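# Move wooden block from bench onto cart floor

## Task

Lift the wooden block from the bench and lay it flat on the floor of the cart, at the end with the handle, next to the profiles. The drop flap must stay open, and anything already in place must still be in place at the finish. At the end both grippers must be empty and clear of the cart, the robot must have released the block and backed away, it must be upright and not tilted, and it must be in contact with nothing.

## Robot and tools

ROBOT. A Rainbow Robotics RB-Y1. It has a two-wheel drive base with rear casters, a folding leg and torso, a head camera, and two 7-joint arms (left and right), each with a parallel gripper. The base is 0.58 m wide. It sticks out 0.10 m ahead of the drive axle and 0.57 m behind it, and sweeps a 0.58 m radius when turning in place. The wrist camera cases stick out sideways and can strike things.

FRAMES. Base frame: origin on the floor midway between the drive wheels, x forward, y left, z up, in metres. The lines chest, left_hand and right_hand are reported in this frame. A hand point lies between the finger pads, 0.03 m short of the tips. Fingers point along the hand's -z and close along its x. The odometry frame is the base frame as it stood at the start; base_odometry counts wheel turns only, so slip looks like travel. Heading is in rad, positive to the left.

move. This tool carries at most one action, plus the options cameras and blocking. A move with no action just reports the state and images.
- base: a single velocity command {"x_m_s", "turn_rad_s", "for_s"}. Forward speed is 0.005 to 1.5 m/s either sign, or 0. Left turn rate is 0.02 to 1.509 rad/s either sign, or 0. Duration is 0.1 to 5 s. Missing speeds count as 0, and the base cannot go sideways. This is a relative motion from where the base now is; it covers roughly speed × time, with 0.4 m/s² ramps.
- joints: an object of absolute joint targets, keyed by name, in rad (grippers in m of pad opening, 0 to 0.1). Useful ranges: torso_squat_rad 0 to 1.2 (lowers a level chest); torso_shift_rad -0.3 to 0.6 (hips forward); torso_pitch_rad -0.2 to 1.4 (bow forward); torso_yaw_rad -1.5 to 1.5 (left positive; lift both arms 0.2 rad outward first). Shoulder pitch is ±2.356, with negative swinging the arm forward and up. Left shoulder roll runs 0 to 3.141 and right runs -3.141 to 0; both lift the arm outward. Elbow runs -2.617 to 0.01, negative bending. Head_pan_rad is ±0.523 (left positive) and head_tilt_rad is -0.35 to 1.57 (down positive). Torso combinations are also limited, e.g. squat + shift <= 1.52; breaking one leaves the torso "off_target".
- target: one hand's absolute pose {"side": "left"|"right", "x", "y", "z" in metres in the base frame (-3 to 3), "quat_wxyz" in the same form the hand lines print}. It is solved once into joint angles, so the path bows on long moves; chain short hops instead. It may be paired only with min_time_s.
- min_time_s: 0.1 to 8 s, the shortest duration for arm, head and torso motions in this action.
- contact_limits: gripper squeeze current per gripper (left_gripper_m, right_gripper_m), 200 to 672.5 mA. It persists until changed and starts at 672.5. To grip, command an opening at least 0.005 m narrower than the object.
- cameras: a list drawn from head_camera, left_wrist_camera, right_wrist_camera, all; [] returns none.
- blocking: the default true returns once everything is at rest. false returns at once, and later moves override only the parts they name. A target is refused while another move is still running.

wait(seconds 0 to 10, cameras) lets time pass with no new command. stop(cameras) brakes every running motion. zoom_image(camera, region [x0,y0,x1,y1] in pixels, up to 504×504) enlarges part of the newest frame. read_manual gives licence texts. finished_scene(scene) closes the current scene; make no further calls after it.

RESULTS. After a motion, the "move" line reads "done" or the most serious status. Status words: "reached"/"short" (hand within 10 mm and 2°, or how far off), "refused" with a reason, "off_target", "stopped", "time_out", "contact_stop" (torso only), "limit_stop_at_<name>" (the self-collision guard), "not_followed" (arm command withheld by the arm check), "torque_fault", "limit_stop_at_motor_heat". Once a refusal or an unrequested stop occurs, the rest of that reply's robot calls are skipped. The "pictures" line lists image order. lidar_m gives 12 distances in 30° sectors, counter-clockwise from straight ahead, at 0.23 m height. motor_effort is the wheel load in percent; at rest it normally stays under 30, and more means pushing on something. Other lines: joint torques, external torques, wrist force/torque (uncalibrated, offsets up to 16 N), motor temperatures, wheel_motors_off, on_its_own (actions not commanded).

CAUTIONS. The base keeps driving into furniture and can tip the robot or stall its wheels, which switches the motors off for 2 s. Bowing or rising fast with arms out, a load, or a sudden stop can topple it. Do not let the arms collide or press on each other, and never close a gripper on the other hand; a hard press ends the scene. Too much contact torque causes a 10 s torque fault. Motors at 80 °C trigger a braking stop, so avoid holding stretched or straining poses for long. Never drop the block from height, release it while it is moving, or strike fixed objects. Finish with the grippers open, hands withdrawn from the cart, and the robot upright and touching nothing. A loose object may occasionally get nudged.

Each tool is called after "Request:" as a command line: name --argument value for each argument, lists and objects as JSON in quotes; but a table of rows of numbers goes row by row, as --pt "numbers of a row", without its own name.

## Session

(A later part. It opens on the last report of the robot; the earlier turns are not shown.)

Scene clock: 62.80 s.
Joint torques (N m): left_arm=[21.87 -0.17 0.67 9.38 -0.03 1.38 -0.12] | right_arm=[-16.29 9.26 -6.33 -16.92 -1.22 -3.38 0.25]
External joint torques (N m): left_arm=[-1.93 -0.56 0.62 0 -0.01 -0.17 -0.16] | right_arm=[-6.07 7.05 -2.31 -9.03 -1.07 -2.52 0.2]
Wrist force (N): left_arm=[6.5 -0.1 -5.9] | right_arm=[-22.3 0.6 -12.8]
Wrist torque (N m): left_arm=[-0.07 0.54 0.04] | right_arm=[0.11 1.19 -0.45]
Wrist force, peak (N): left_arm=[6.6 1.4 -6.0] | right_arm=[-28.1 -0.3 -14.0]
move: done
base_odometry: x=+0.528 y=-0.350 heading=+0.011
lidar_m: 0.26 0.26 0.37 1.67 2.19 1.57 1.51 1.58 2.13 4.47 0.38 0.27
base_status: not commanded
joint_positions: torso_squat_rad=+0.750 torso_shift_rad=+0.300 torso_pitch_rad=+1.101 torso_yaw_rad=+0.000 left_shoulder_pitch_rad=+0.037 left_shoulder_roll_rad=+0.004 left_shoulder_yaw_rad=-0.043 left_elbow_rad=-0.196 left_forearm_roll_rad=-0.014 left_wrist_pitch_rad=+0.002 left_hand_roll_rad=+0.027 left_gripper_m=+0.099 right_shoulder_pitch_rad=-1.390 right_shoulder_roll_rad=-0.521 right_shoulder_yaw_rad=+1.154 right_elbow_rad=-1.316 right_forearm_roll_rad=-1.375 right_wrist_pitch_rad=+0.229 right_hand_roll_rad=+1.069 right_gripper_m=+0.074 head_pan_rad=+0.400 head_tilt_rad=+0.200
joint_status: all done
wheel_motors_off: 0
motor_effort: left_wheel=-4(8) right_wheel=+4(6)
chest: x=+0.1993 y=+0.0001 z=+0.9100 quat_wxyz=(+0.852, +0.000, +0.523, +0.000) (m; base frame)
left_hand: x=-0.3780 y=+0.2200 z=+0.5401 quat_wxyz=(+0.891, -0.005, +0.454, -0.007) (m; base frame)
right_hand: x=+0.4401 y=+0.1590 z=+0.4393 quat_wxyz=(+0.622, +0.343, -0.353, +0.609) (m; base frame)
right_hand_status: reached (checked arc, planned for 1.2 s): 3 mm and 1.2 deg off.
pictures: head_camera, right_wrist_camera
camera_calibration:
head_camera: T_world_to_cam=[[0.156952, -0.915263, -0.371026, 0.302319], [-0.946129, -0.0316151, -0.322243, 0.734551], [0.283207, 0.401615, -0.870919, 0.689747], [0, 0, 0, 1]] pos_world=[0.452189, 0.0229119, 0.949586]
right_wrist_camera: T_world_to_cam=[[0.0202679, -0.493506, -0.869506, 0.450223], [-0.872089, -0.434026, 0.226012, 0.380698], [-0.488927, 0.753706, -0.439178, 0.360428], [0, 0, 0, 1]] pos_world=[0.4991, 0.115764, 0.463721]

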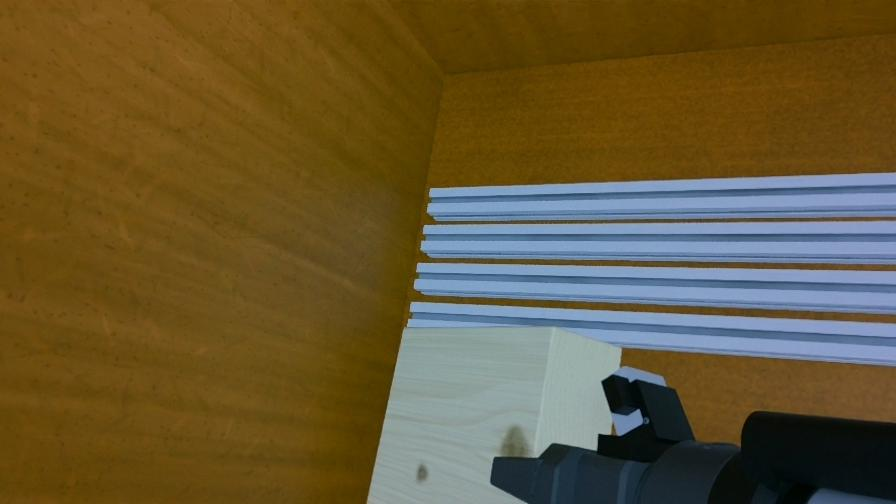

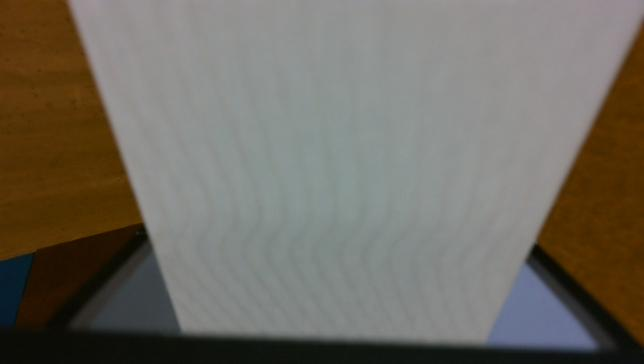

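Request:
move --target '{"side": "right", "x": 0.44, "y": 0.159, "z": 0.434, "quat_wxyz": [0.6166, 0.3511, -0.356, 0.6081]}' --min_time_s 0.5

Request:
move --joints '{"right_gripper_m": 0.1}' --cameras '["head_camera", "right_wrist_camera"]'

Request:
move --target '{"side": "right", "x": 0.44, "y": 0.118, "z": 0.37, "quat_wxyz": [0.6166, 0.3511, -0.356, 0.6081]}' --min_time_s 1.2 --cameras '["head_camera", "right_wrist_camera"]'

Scene clock: 65.27 s.
Joint torques (N m): left_arm=[21.99 -0.33 0.93 9.39 -0.05 1.35 0.06] | right_arm=[-12.02 7.27 -1.59 -9.86 0.97 -0.06 1.23]
External joint torques (N m): left_arm=[-1.8 -0.72 0.88 0 -0.03 -0.2 0.02] | right_arm=[-1.78 5.04 2.36 -2.11 1.15 0.55 1.18]
Wrist force (N): left_arm=[5.6 1.2 -4.8] | right_arm=[-8.2 -3.8 2.4]
Wrist torque (N m): left_arm=[-0.23 0.40 0.08] | right_arm=[0.45 -1.23 -1.68]
Wrist force, peak (N): left_arm=[6.2 1.5 -6.1] | right_arm=[-22.5 1.5 -12.7]
move: done
base_odometry: x=+0.528 y=-0.350 heading=+0.011
lidar_m: 0.25 0.26 0.38 1.69 2.20 1.58 1.51 1.58 2.13 4.46 0.39 0.27
base_status: not commanded
joint_positions: torso_squat_rad=+0.750 torso_shift_rad=+0.300 torso_pitch_rad=+1.100 torso_yaw_rad=+0.000 left_shoulder_pitch_rad=+0.037 left_shoulder_roll_rad=+0.004 left_shoulder_yaw_rad=-0.043 left_elbow_rad=-0.196 left_forearm_roll_rad=-0.014 left_wrist_pitch_rad=+0.002 left_hand_roll_rad=+0.027 left_gripper_m=+0.099 right_shoulder_pitch_rad=-1.394 right_shoulder_roll_rad=-0.512 right_shoulder_yaw_rad=+1.160 right_elbow_rad=-1.277 right_forearm_roll_rad=-1.530 right_wrist_pitch_rad=+0.219 right_hand_roll_rad=+1.226 right_gripper_m=+0.074 head_pan_rad=+0.400 head_tilt_rad=+0.200
joint_status: all done
wheel_motors_off: 0
motor_effort: left_wheel=-4(6) right_wheel=+5(5)
chest: x=+0.1992 y=+0.0001 z=+0.9101 quat_wxyz=(+0.852, +0.000, +0.523, +0.000) (m; base frame)
left_hand: x=-0.3780 y=+0.2200 z=+0.5401 quat_wxyz=(+0.891, -0.005, +0.454, -0.007) (m; base frame)
right_hand: x=+0.4405 y=+0.1583 z=+0.4339 quat_wxyz=(+0.621, +0.345, -0.354, +0.608) (m; base frame)
right_hand_status: reached (checked arc, planned for 0.5 s): 1 mm and 0.8 deg off.
pictures: none

Scene clock: 66.03 s.
Joint torques (N m): left_arm=[22.13 -0.42 0.83 9.25 -0.09 1.42 0.1] | right_arm=[-12.13 7.22 -3.98 -11 -0.28 -1.02 0.38]
External joint torques (N m): left_arm=[-1.67 -0.81 0.78 -0.14 -0.07 -0.13 0.06] | right_arm=[-1.9 4.98 -0.04 -3.25 -0.1 -0.41 0.34]
Wrist force (N): left_arm=[5.4 1.2 -4.8] | right_arm=[-13.3 1.1 -6.2]
Wrist torque (N m): left_arm=[-0.23 0.38 0.03] | right_arm=[-0.15 -0.55 -0.34]
Wrist force, peak (N): left_arm=[6.3 1.3 -5.6] | right_arm=[-13.9 1.1 -7.8]
move: done
base_odometry: x=+0.528 y=-0.350 heading=+0.011
lidar_m: 0.25 0.26 0.36 1.68 2.20 1.60 1.51 1.58 2.12 4.45 0.38 0.27
base_status: not commanded
joint_positions: torso_squat_rad=+0.750 torso_shift_rad=+0.300 torso_pitch_rad=+1.100 torso_yaw_rad=+0.000 left_shoulder_pitch_rad=+0.037 left_shoulder_roll_rad=+0.004 left_shoulder_yaw_rad=-0.043 left_elbow_rad=-0.196 left_forearm_roll_rad=-0.014 left_wrist_pitch_rad=+0.002 left_hand_roll_rad=+0.027 left_gripper_m=+0.099 right_shoulder_pitch_rad=-1.394 right_shoulder_roll_rad=-0.512 right_shoulder_yaw_rad=+1.160 right_elbow_rad=-1.276 right_forearm_roll_rad=-1.530 right_wrist_pitch_rad=+0.220 right_hand_roll_rad=+1.227 right_gripper_m=+0.099 head_pan_rad=+0.400 head_tilt_rad=+0.200
joint_status: all done
wheel_motors_off: 0
motor_effort: left_wheel=-3(5) right_wheel=+4(5)
chest: x=+0.1992 y=+0.0001 z=+0.9101 quat_wxyz=(+0.852, +0.000, +0.523, +0.000) (m; base frame)
left_hand: x=-0.3780 y=+0.2200 z=+0.5401 quat_wxyz=(+0.891, -0.005, +0.454, -0.007) (m; base frame)
right_hand: x=+0.4402 y=+0.1582 z=+0.4337 quat_wxyz=(+0.620, +0.345, -0.354, +0.609) (m; base frame)
pictures: head_camera, right_wrist_camera
camera_calibration:
head_camera: T_world_to_cam=[[0.156951, -0.91524, -0.371082, 0.302334], [-0.946077, -0.0315208, -0.322405, 0.734613], [0.283381, 0.401674, -0.870835, 0.689742], [0, 0, 0, 1]] pos_world=[0.452089, 0.022812, 0.949685]
right_wrist_camera: T_world_to_cam=[[0.0212372, -0.48864, -0.872227, 0.445008], [-0.870837, -0.437597, 0.223948, 0.382571], [-0.491114, 0.754811, -0.434819, 0.357528], [0, 0, 0, 1]] pos_world=[0.499293, 0.114994, 0.457932]

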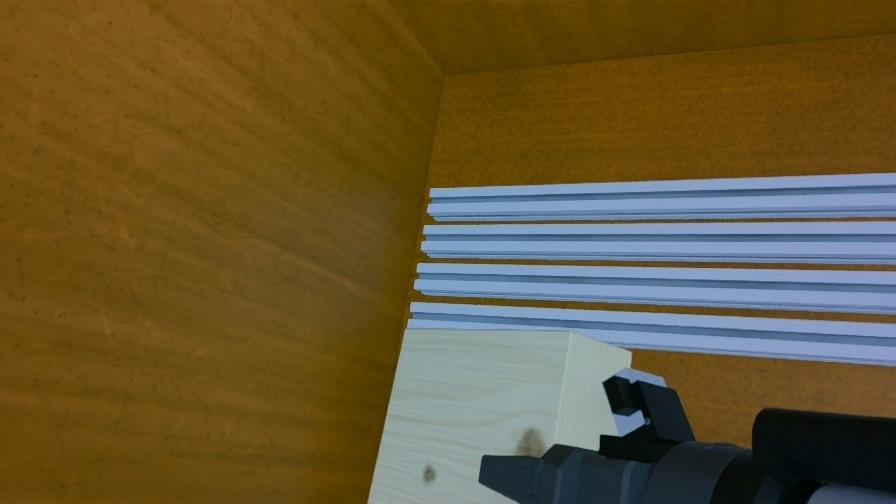

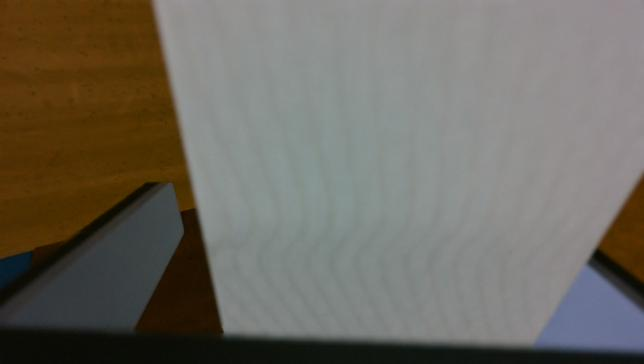

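Scene clock: 67.57 s.
Joint torques (N m): left_arm=[21.94 -0.48 0.86 9.42 -0.06 1.44 0.01] | right_arm=[-8.59 10.38 -1.47 -11.02 -1.76 3.03 -0.3]
External joint torques (N m): left_arm=[-1.85 -0.87 0.8 0.03 -0.04 -0.11 -0.03] | right_arm=[-0.2 7.78 0.18 -4.32 -1.09 2.28 -0.34]
Wrist force (N): left_arm=[6.0 1.3 -5.5] | right_arm=[-15.3 -4.3 -1.8]
Wrist torque (N m): left_arm=[-0.26 0.46 0.06] | right_arm=[-0.26 -0.03 0.01]
Wrist force, peak (N): left_arm=[6.3 1.2 -6.2] | right_arm=[-17.3 -1.1 -3.7]
move: done
base_odometry: x=+0.528 y=-0.350 heading=+0.011
lidar_m: 0.25 0.27 0.37 1.67 2.22 1.57 1.51 1.58 2.12 4.45 0.37 0.27
base_status: not commanded
joint_positions: torso_squat_rad=+0.750 torso_shift_rad=+0.300 torso_pitch_rad=+1.100 torso_yaw_rad=+0.000 left_shoulder_pitch_rad=+0.037 left_shoulder_roll_rad=+0.004 left_shoulder_yaw_rad=-0.043 left_elbow_rad=-0.196 left_forearm_roll_rad=-0.014 left_wrist_pitch_rad=+0.002 left_hand_roll_rad=+0.027 left_gripper_m=+0.099 right_shoulder_pitch_rad=-1.247 right_shoulder_roll_rad=-0.348 right_shoulder_yaw_rad=+0.802 right_elbow_rad=-0.881 right_forearm_roll_rad=-1.975 right_wrist_pitch_rad=+0.508 right_hand_roll_rad=+2.071 right_gripper_m=+0.099 head_pan_rad=+0.400 head_tilt_rad=+0.200
joint_status: all done
wheel_motors_off: 0
motor_effort: left_wheel=-5(5) right_wheel=+3(5)
chest: x=+0.1992 y=+0.0001 z=+0.9101 quat_wxyz=(+0.852, +0.000, +0.523, +0.000) (m; base frame)
left_hand: x=-0.3780 y=+0.2200 z=+0.5401 quat_wxyz=(+0.891, -0.005, +0.454, -0.007) (m; base frame)
right_hand: x=+0.4401 y=+0.1167 z=+0.3696 quat_wxyz=(+0.619, +0.347, -0.354, +0.609) (m; base frame)
right_hand_status: reached (checked arc, planned for 1.2 s): 1 mm and 0.6 deg off.
pictures: head_camera, right_wrist_camera
camera_calibration:
head_camera: T_world_to_cam=[[0.156927, -0.915276, -0.371003, 0.30227], [-0.946078, -0.0315237, -0.322402, 0.734611], [0.283391, 0.401591, -0.87087, 0.689773], [0, 0, 0, 1]] pos_world=[0.452089, 0.0228122, 0.949685]
right_wrist_camera: T_world_to_cam=[[0.020847, -0.48594, -0.873743, 0.369251], [-0.8691, -0.440797, 0.224417, 0.377987], [-0.494196, 0.754692, -0.43152, 0.361123], [0, 0, 0, 1]] pos_world=[0.499277, 0.0735126, 0.393636]

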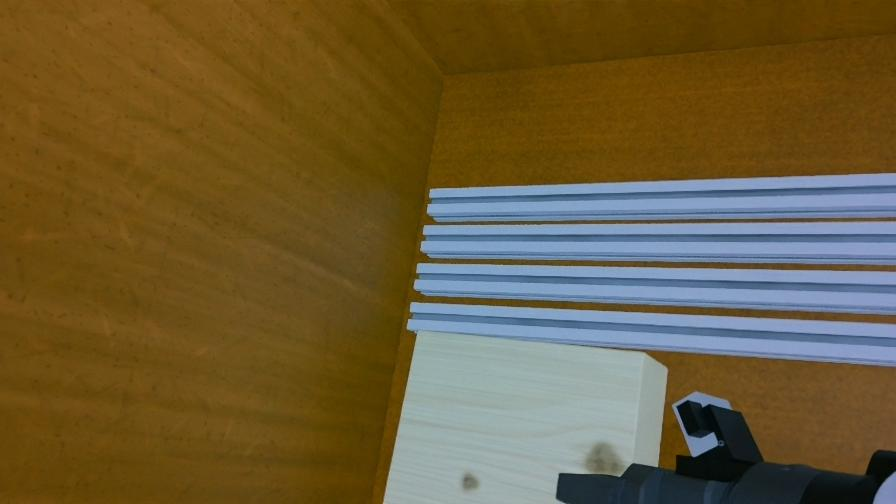

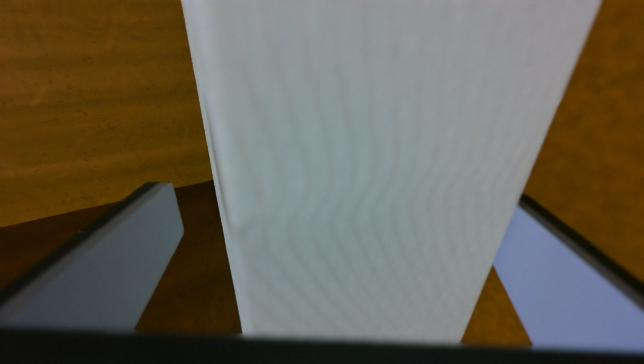

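Request:
move --target '{"side": "right", "x": 0.44, "y": 0.085, "z": 0.362, "quat_wxyz": [0.6166, 0.3511, -0.356, 0.6081]}' --min_time_s 0.9

Request:
move --target '{"side": "right", "x": 0.44, "y": 0.0, "z": 0.38, "quat_wxyz": [0.6166, 0.3511, -0.356, 0.6081]}' --min_time_s 1.0 --cameras '["head_camera", "right_wrist_camera"]'

Request:
move --target '{"side": "right", "x": 0.44, "y": -0.08, "z": 0.55, "quat_wxyz": [0.5983, 0.3615, -0.3455, 0.6261]}' --min_time_s 1.0

Request:
move --joints '{"right_shoulder_pitch_rad": -1.298, "right_shoulder_roll_rad": -1.051, "right_shoulder_yaw_rad": 0.644, "right_elbow_rad": -2.475, "right_forearm_roll_rad": -1.158, "right_wrist_pitch_rad": 0.614, "right_hand_roll_rad": 0.325}' --min_time_s 1.0 --cameras '["head_camera"]'

Request:
move --base '{"x_m_s": -0.35, "for_s": 1.3}' --cameras '["head_camera"]'

Scene clock: 70.97 s.
Joint torques (N m): left_arm=[21.79 -0.16 1.13 9.55 0 1.39 0.02] | right_arm=[-3.08 0.91 -2.89 -5.7 -1.25 1.08 0.23]
External joint torques (N m): left_arm=[-2 -0.55 1.08 0.16 0.02 -0.16 -0.02] | right_arm=[4.68 -0.34 -1.21 0.6 -0.52 0.19 0.19]
Wrist force (N): left_arm=[6.6 1.7 -5.4] | right_arm=[-6.1 1.5 -2.2]
Wrist torque (N m): left_arm=[-0.29 0.55 0.08] | right_arm=[-0.23 -0.30 -0.24]
Wrist force, peak (N): left_arm=[6.4 0.8 -6.0] | right_arm=[-16.2 -4.1 -2.4]
move: done
base_odometry: x=+0.528 y=-0.350 heading=+0.011
lidar_m: 0.25 0.27 0.35 1.68 2.21 1.57 1.51 1.59 2.13 4.45 0.38 0.28
base_status: not commanded
joint_positions: torso_squat_rad=+0.750 torso_shift_rad=+0.300 torso_pitch_rad=+1.100 torso_yaw_rad=+0.000 left_shoulder_pitch_rad=+0.037 left_shoulder_roll_rad=+0.004 left_shoulder_yaw_rad=-0.043 left_elbow_rad=-0.196 left_forearm_roll_rad=-0.014 left_wrist_pitch_rad=+0.002 left_hand_roll_rad=+0.027 left_gripper_m=+0.099 right_shoulder_pitch_rad=-1.212 right_shoulder_roll_rad=-0.391 right_shoulder_yaw_rad=+0.749 right_elbow_rad=-0.869 right_forearm_roll_rad=-2.031 right_wrist_pitch_rad=+0.584 right_hand_roll_rad=+2.168 right_gripper_m=+0.099 head_pan_rad=+0.400 head_tilt_rad=+0.200
joint_status: all done
wheel_motors_off: 0
motor_effort: left_wheel=-4(5) right_wheel=+3(5)
chest: x=+0.1992 y=+0.0001 z=+0.9101 quat_wxyz=(+0.853, +0.000, +0.523, +0.000) (m; base frame)
left_hand: x=-0.3780 y=+0.2200 z=+0.5400 quat_wxyz=(+0.891, -0.005, +0.454, -0.007) (m; base frame)
right_hand: x=+0.4405 y=+0.0855 z=+0.3625 quat_wxyz=(+0.616, +0.351, -0.356, +0.608) (m; base frame)
right_hand_status: reached (checked arc, planned for 0.9 s): 1 mm and 0.1 deg off.
pictures: none

Scene clock: 72.30 s.
Joint torques (N m): left_arm=[21.89 -0.31 0.75 9.33 -0.12 1.43 0.05] | right_arm=[-4.49 -3.75 -4.17 -7.09 -1.22 0.93 -0.16]
External joint torques (N m): left_arm=[-1.91 -0.7 0.7 -0.06 -0.1 -0.12 0.01] | right_arm=[1.15 -0.26 -1.47 -0.96 -0.41 0.09 -0.2]
Wrist force (N): left_arm=[5.2 0.8 -5.9] | right_arm=[-6.4 1.0 -1.7]
Wrist torque (N m): left_arm=[-0.19 0.36 0.07] | right_arm=[-0.16 -0.36 -0.06]
Wrist force, peak (N): left_arm=[6.4 0.6 -6.1] | right_arm=[-6.9 1.3 -1.5]
move: done
base_odometry: x=+0.528 y=-0.350 heading=+0.011
lidar_m: 0.25 0.27 0.37 1.68 2.21 1.59 1.51 1.57 2.13 4.47 0.39 0.26
base_status: not commanded
joint_positions: torso_squat_rad=+0.750 torso_shift_rad=+0.300 torso_pitch_rad=+1.100 torso_yaw_rad=+0.000 left_shoulder_pitch_rad=+0.037 left_shoulder_roll_rad=+0.004 left_shoulder_yaw_rad=-0.043 left_elbow_rad=-0.196 left_forearm_roll_rad=-0.014 left_wrist_pitch_rad=+0.002 left_hand_roll_rad=+0.027 left_gripper_m=+0.099 right_shoulder_pitch_rad=-1.069 right_shoulder_roll_rad=-0.640 right_shoulder_yaw_rad=+0.711 right_elbow_rad=-1.137 right_forearm_roll_rad=-2.065 right_wrist_pitch_rad=+0.641 right_hand_roll_rad=+2.124 right_gripper_m=+0.099 head_pan_rad=+0.400 head_tilt_rad=+0.200
joint_status: all done
wheel_motors_off: 0
motor_effort: left_wheel=-3(4) right_wheel=+0(18)
chest: x=+0.1992 y=+0.0001 z=+0.9102 quat_wxyz=(+0.853, +0.000, +0.523, +0.000) (m; base frame)
left_hand: x=-0.3780 y=+0.2200 z=+0.5400 quat_wxyz=(+0.891, -0.005, +0.453, -0.007) (m; base frame)
right_hand: x=+0.4399 y=+0.0003 z=+0.3800 quat_wxyz=(+0.616, +0.352, -0.356, +0.608) (m; base frame)
right_hand_status: reached (checked arc, planned for 1.0 s): 0 mm and 0.1 deg off.
pictures: head_camera, right_wrist_camera
camera_calibration:
head_camera: T_world_to_cam=[[0.157155, -0.915236, -0.371007, 0.30235], [-0.945952, -0.0315915, -0.322764, 0.734871], [0.283684, 0.401678, -0.870734, 0.689671], [0, 0, 0, 1]] pos_world=[0.451989, 0.0229118, 0.949884]
right_wrist_camera: T_world_to_cam=[[0.0227235, -0.475471, -0.879438, 0.323151], [-0.867242, -0.447005, 0.219266, 0.325312], [-0.497368, 0.757703, -0.422506, 0.45135], [0, 0, 0, 1]] pos_world=[0.499268, -0.0429243, 0.40356]

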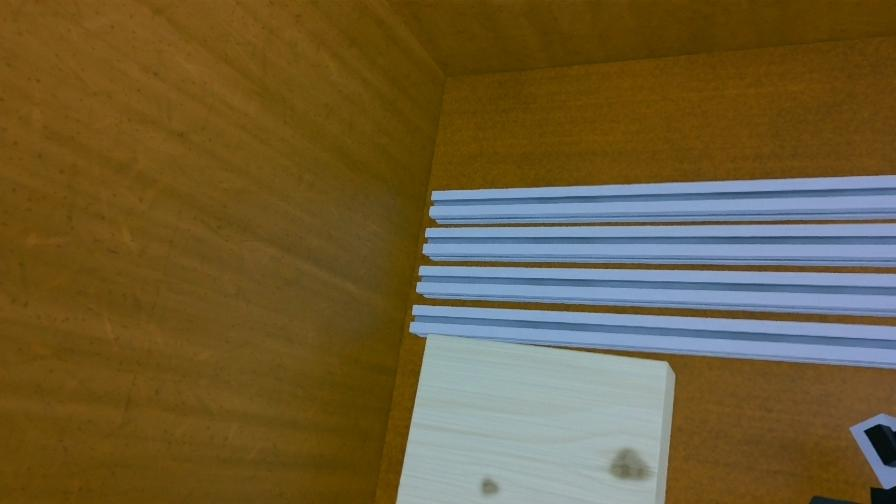

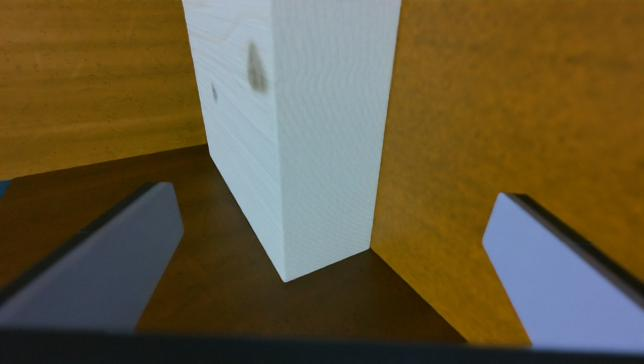

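Scene clock: 73.73 s.
Joint torques (N m): left_arm=[21.79 -0.53 0.61 9.31 -0.12 1.44 -0.04] | right_arm=[-2.93 -9.7 -6.75 -7 -0.72 0.04 0.29]
External joint torques (N m): left_arm=[-2.01 -0.92 0.55 -0.07 -0.1 -0.11 -0.09] | right_arm=[1.27 0.13 -1.08 -0.5 0.02 -0.01 0.25]
Wrist force (N): left_arm=[5.6 0.8 -5.5] | right_arm=[-5.7 1.2 -1.9]
Wrist torque (N m): left_arm=[-0.23 0.45 0.02] | right_arm=[-0.17 -0.23 -0.07]
Wrist force, peak (N): left_arm=[6.7 1.1 -5.8] | right_arm=[-7.3 0.9 -2.0]
move: done
base_odometry: x=+0.528 y=-0.350 heading=+0.011
lidar_m: 0.26 0.27 0.36 1.68 2.21 1.57 1.51 1.57 2.13 4.46 0.39 0.27
base_status: not commanded
joint_positions: torso_squat_rad=+0.750 torso_shift_rad=+0.300 torso_pitch_rad=+1.100 torso_yaw_rad=+0.000 left_shoulder_pitch_rad=+0.037 left_shoulder_roll_rad=+0.004 left_shoulder_yaw_rad=-0.043 left_elbow_rad=-0.196 left_forearm_roll_rad=-0.014 left_wrist_pitch_rad=+0.002 left_hand_roll_rad=+0.027 left_gripper_m=+0.099 right_shoulder_pitch_rad=-0.828 right_shoulder_roll_rad=-1.278 right_shoulder_yaw_rad=+0.578 right_elbow_rad=-2.005 right_forearm_roll_rad=-2.005 right_wrist_pitch_rad=+0.536 right_hand_roll_rad=+1.631 right_gripper_m=+0.099 head_pan_rad=+0.400 head_tilt_rad=+0.200
joint_status: all done
wheel_motors_off: 0
motor_effort: left_wheel=-2(4) right_wheel=+2(5)
chest: x=+0.1991 y=+0.0001 z=+0.9102 quat_wxyz=(+0.853, +0.000, +0.523, +0.000) (m; base frame)
left_hand: x=-0.3780 y=+0.2200 z=+0.5400 quat_wxyz=(+0.891, -0.005, +0.454, -0.007) (m; base frame)
right_hand: x=+0.4400 y=-0.0799 z=+0.5501 quat_wxyz=(+0.597, +0.363, -0.346, +0.626) (m; base frame)
right_hand_status: reached (checked arc, planned for 1.1 s): 0 mm and 0.2 deg off.
pictures: none

Scene clock: 75.03 s.
Joint torques (N m): left_arm=[21.83 -0.57 0.68 9.27 -0.18 1.42 0] | right_arm=[-9.46 -4.06 -5.22 -7.27 -0.57 -1.67 0.28]
External joint torques (N m): left_arm=[-1.96 -0.96 0.63 -0.11 -0.16 -0.12 -0.04] | right_arm=[-0.6 0.76 1.02 -0.3 -0.46 0.11 0.23]
Wrist force (N): left_arm=[6.4 1.3 -4.9] | right_arm=[-6.8 1.1 -0.3]
Wrist torque (N m): left_arm=[-0.23 0.53 0.05] | right_arm=[-0.15 -0.36 -0.10]
Wrist force, peak (N): left_arm=[6.3 1.4 -5.6] | right_arm=[-7.7 0.7 -1.2]
move: done
base_odometry: x=+0.528 y=-0.350 heading=+0.011
lidar_m: 0.25 0.27 0.37 1.67 2.21 1.58 1.50 1.58 2.13 4.45 0.39 0.27
base_status: not commanded
joint_positions: torso_squat_rad=+0.750 torso_shift_rad=+0.300 torso_pitch_rad=+1.100 torso_yaw_rad=+0.000 left_shoulder_pitch_rad=+0.037 left_shoulder_roll_rad=+0.004 left_shoulder_yaw_rad=-0.043 left_elbow_rad=-0.196 left_forearm_roll_rad=-0.014 left_wrist_pitch_rad=+0.002 left_hand_roll_rad=+0.027 left_gripper_m=+0.099 right_shoulder_pitch_rad=-1.298 right_shoulder_roll_rad=-1.051 right_shoulder_yaw_rad=+0.644 right_elbow_rad=-2.475 right_forearm_roll_rad=-1.158 right_wrist_pitch_rad=+0.614 right_hand_roll_rad=+0.325 right_gripper_m=+0.099 head_pan_rad=+0.400 head_tilt_rad=+0.200
joint_status: all done
wheel_motors_off: 0
motor_effort: left_wheel=-3(5) right_wheel=+4(6)
chest: x=+0.1991 y=+0.0001 z=+0.9102 quat_wxyz=(+0.853, +0.000, +0.523, +0.000) (m; base frame)
left_hand: x=-0.3780 y=+0.2200 z=+0.5400 quat_wxyz=(+0.891, -0.005, +0.453, -0.007) (m; base frame)
right_hand: x=+0.4406 y=+0.0794 z=+0.7589 quat_wxyz=(+0.549, +0.439, -0.420, +0.574) (m; base frame)
pictures: head_camera
camera_calibration:
head_camera: T_world_to_cam=[[0.157069, -0.915239, -0.371035, 0.302288], [-0.945967, -0.031509, -0.322729, 0.734807], [0.283683, 0.401677, -0.870735, 0.689625], [0, 0, 0, 1]] pos_world=[0.451989, 0.0228121, 0.949784]

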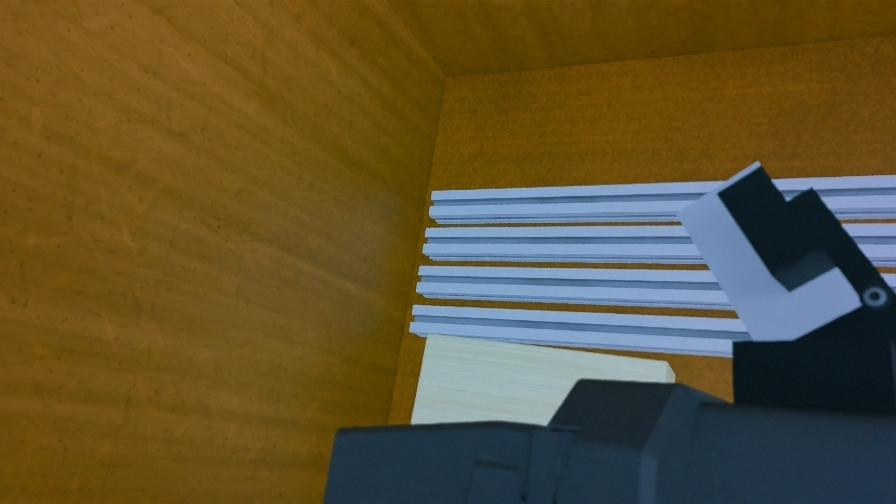

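Scene clock: 77.70 s.
Joint torques (N m): left_arm=[21.75 -0.28 0.76 9.34 -0.03 1.37 0.03] | right_arm=[-9.07 -4.34 -5.74 -7.41 -0.48 -1.9 0.29]
External joint torques (N m): left_arm=[-2.04 -0.67 0.71 -0.05 -0.01 -0.18 -0.01] | right_arm=[-0.2 0.48 0.51 -0.45 -0.37 -0.13 0.24]
Wrist force (N): left_arm=[6.8 0.7 -5.1] | right_arm=[-6.7 1.3 -0.4]
Wrist torque (N m): left_arm=[-0.22 0.58 0.06] | right_arm=[-0.22 -0.33 -0.10]
Wrist force, peak (N): left_arm=[7.1 1.0 -6.0] | right_arm=[-7.2 1.1 -0.7]
move: done
base_odometry: x=+0.073 y=-0.354 heading=+0.009
lidar_m: 0.70 0.74 1.25 4.52 1.53 1.10 1.05 1.11 1.49 3.86 1.05 0.73
base_status: done (sent for 1.3 of 1.3 s)
joint_positions: torso_squat_rad=+0.750 torso_shift_rad=+0.300 torso_pitch_rad=+1.100 torso_yaw_rad=+0.000 left_shoulder_pitch_rad=+0.037 left_shoulder_roll_rad=+0.004 left_shoulder_yaw_rad=-0.043 left_elbow_rad=-0.196 left_forearm_roll_rad=-0.014 left_wrist_pitch_rad=+0.002 left_hand_roll_rad=+0.027 left_gripper_m=+0.099 right_shoulder_pitch_rad=-1.298 right_shoulder_roll_rad=-1.051 right_shoulder_yaw_rad=+0.644 right_elbow_rad=-2.475 right_forearm_roll_rad=-1.158 right_wrist_pitch_rad=+0.614 right_hand_roll_rad=+0.325 right_gripper_m=+0.099 head_pan_rad=+0.400 head_tilt_rad=+0.200
joint_status: not commanded
wheel_motors_off: 0
motor_effort: left_wheel=-15(28) right_wheel=+14(36)
chest: x=+0.1991 y=+0.0001 z=+0.9102 quat_wxyz=(+0.853, +0.000, +0.523, +0.000) (m; base frame)
left_hand: x=-0.3780 y=+0.2200 z=+0.5400 quat_wxyz=(+0.891, -0.005, +0.453, -0.007) (m; base frame)
right_hand: x=+0.4405 y=+0.0794 z=+0.7589 quat_wxyz=(+0.549, +0.439, -0.420, +0.574) (m; base frame)
pictures: head_camera
camera_calibration:
head_camera: T_world_to_cam=[[0.157094, -0.915223, -0.371063, 0.302356], [-0.945956, -0.0315106, -0.322762, 0.734771], [0.283706, 0.401714, -0.870711, 0.689706], [0, 0, 0, 1]] pos_world=[0.451889, 0.022812, 0.949883]

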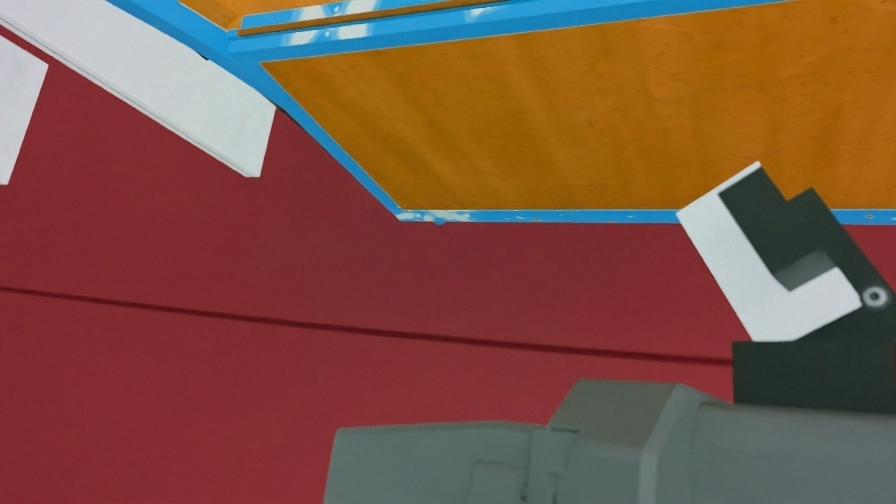

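Request:
finished_scene --scene 2

The scene is finished: the task was done.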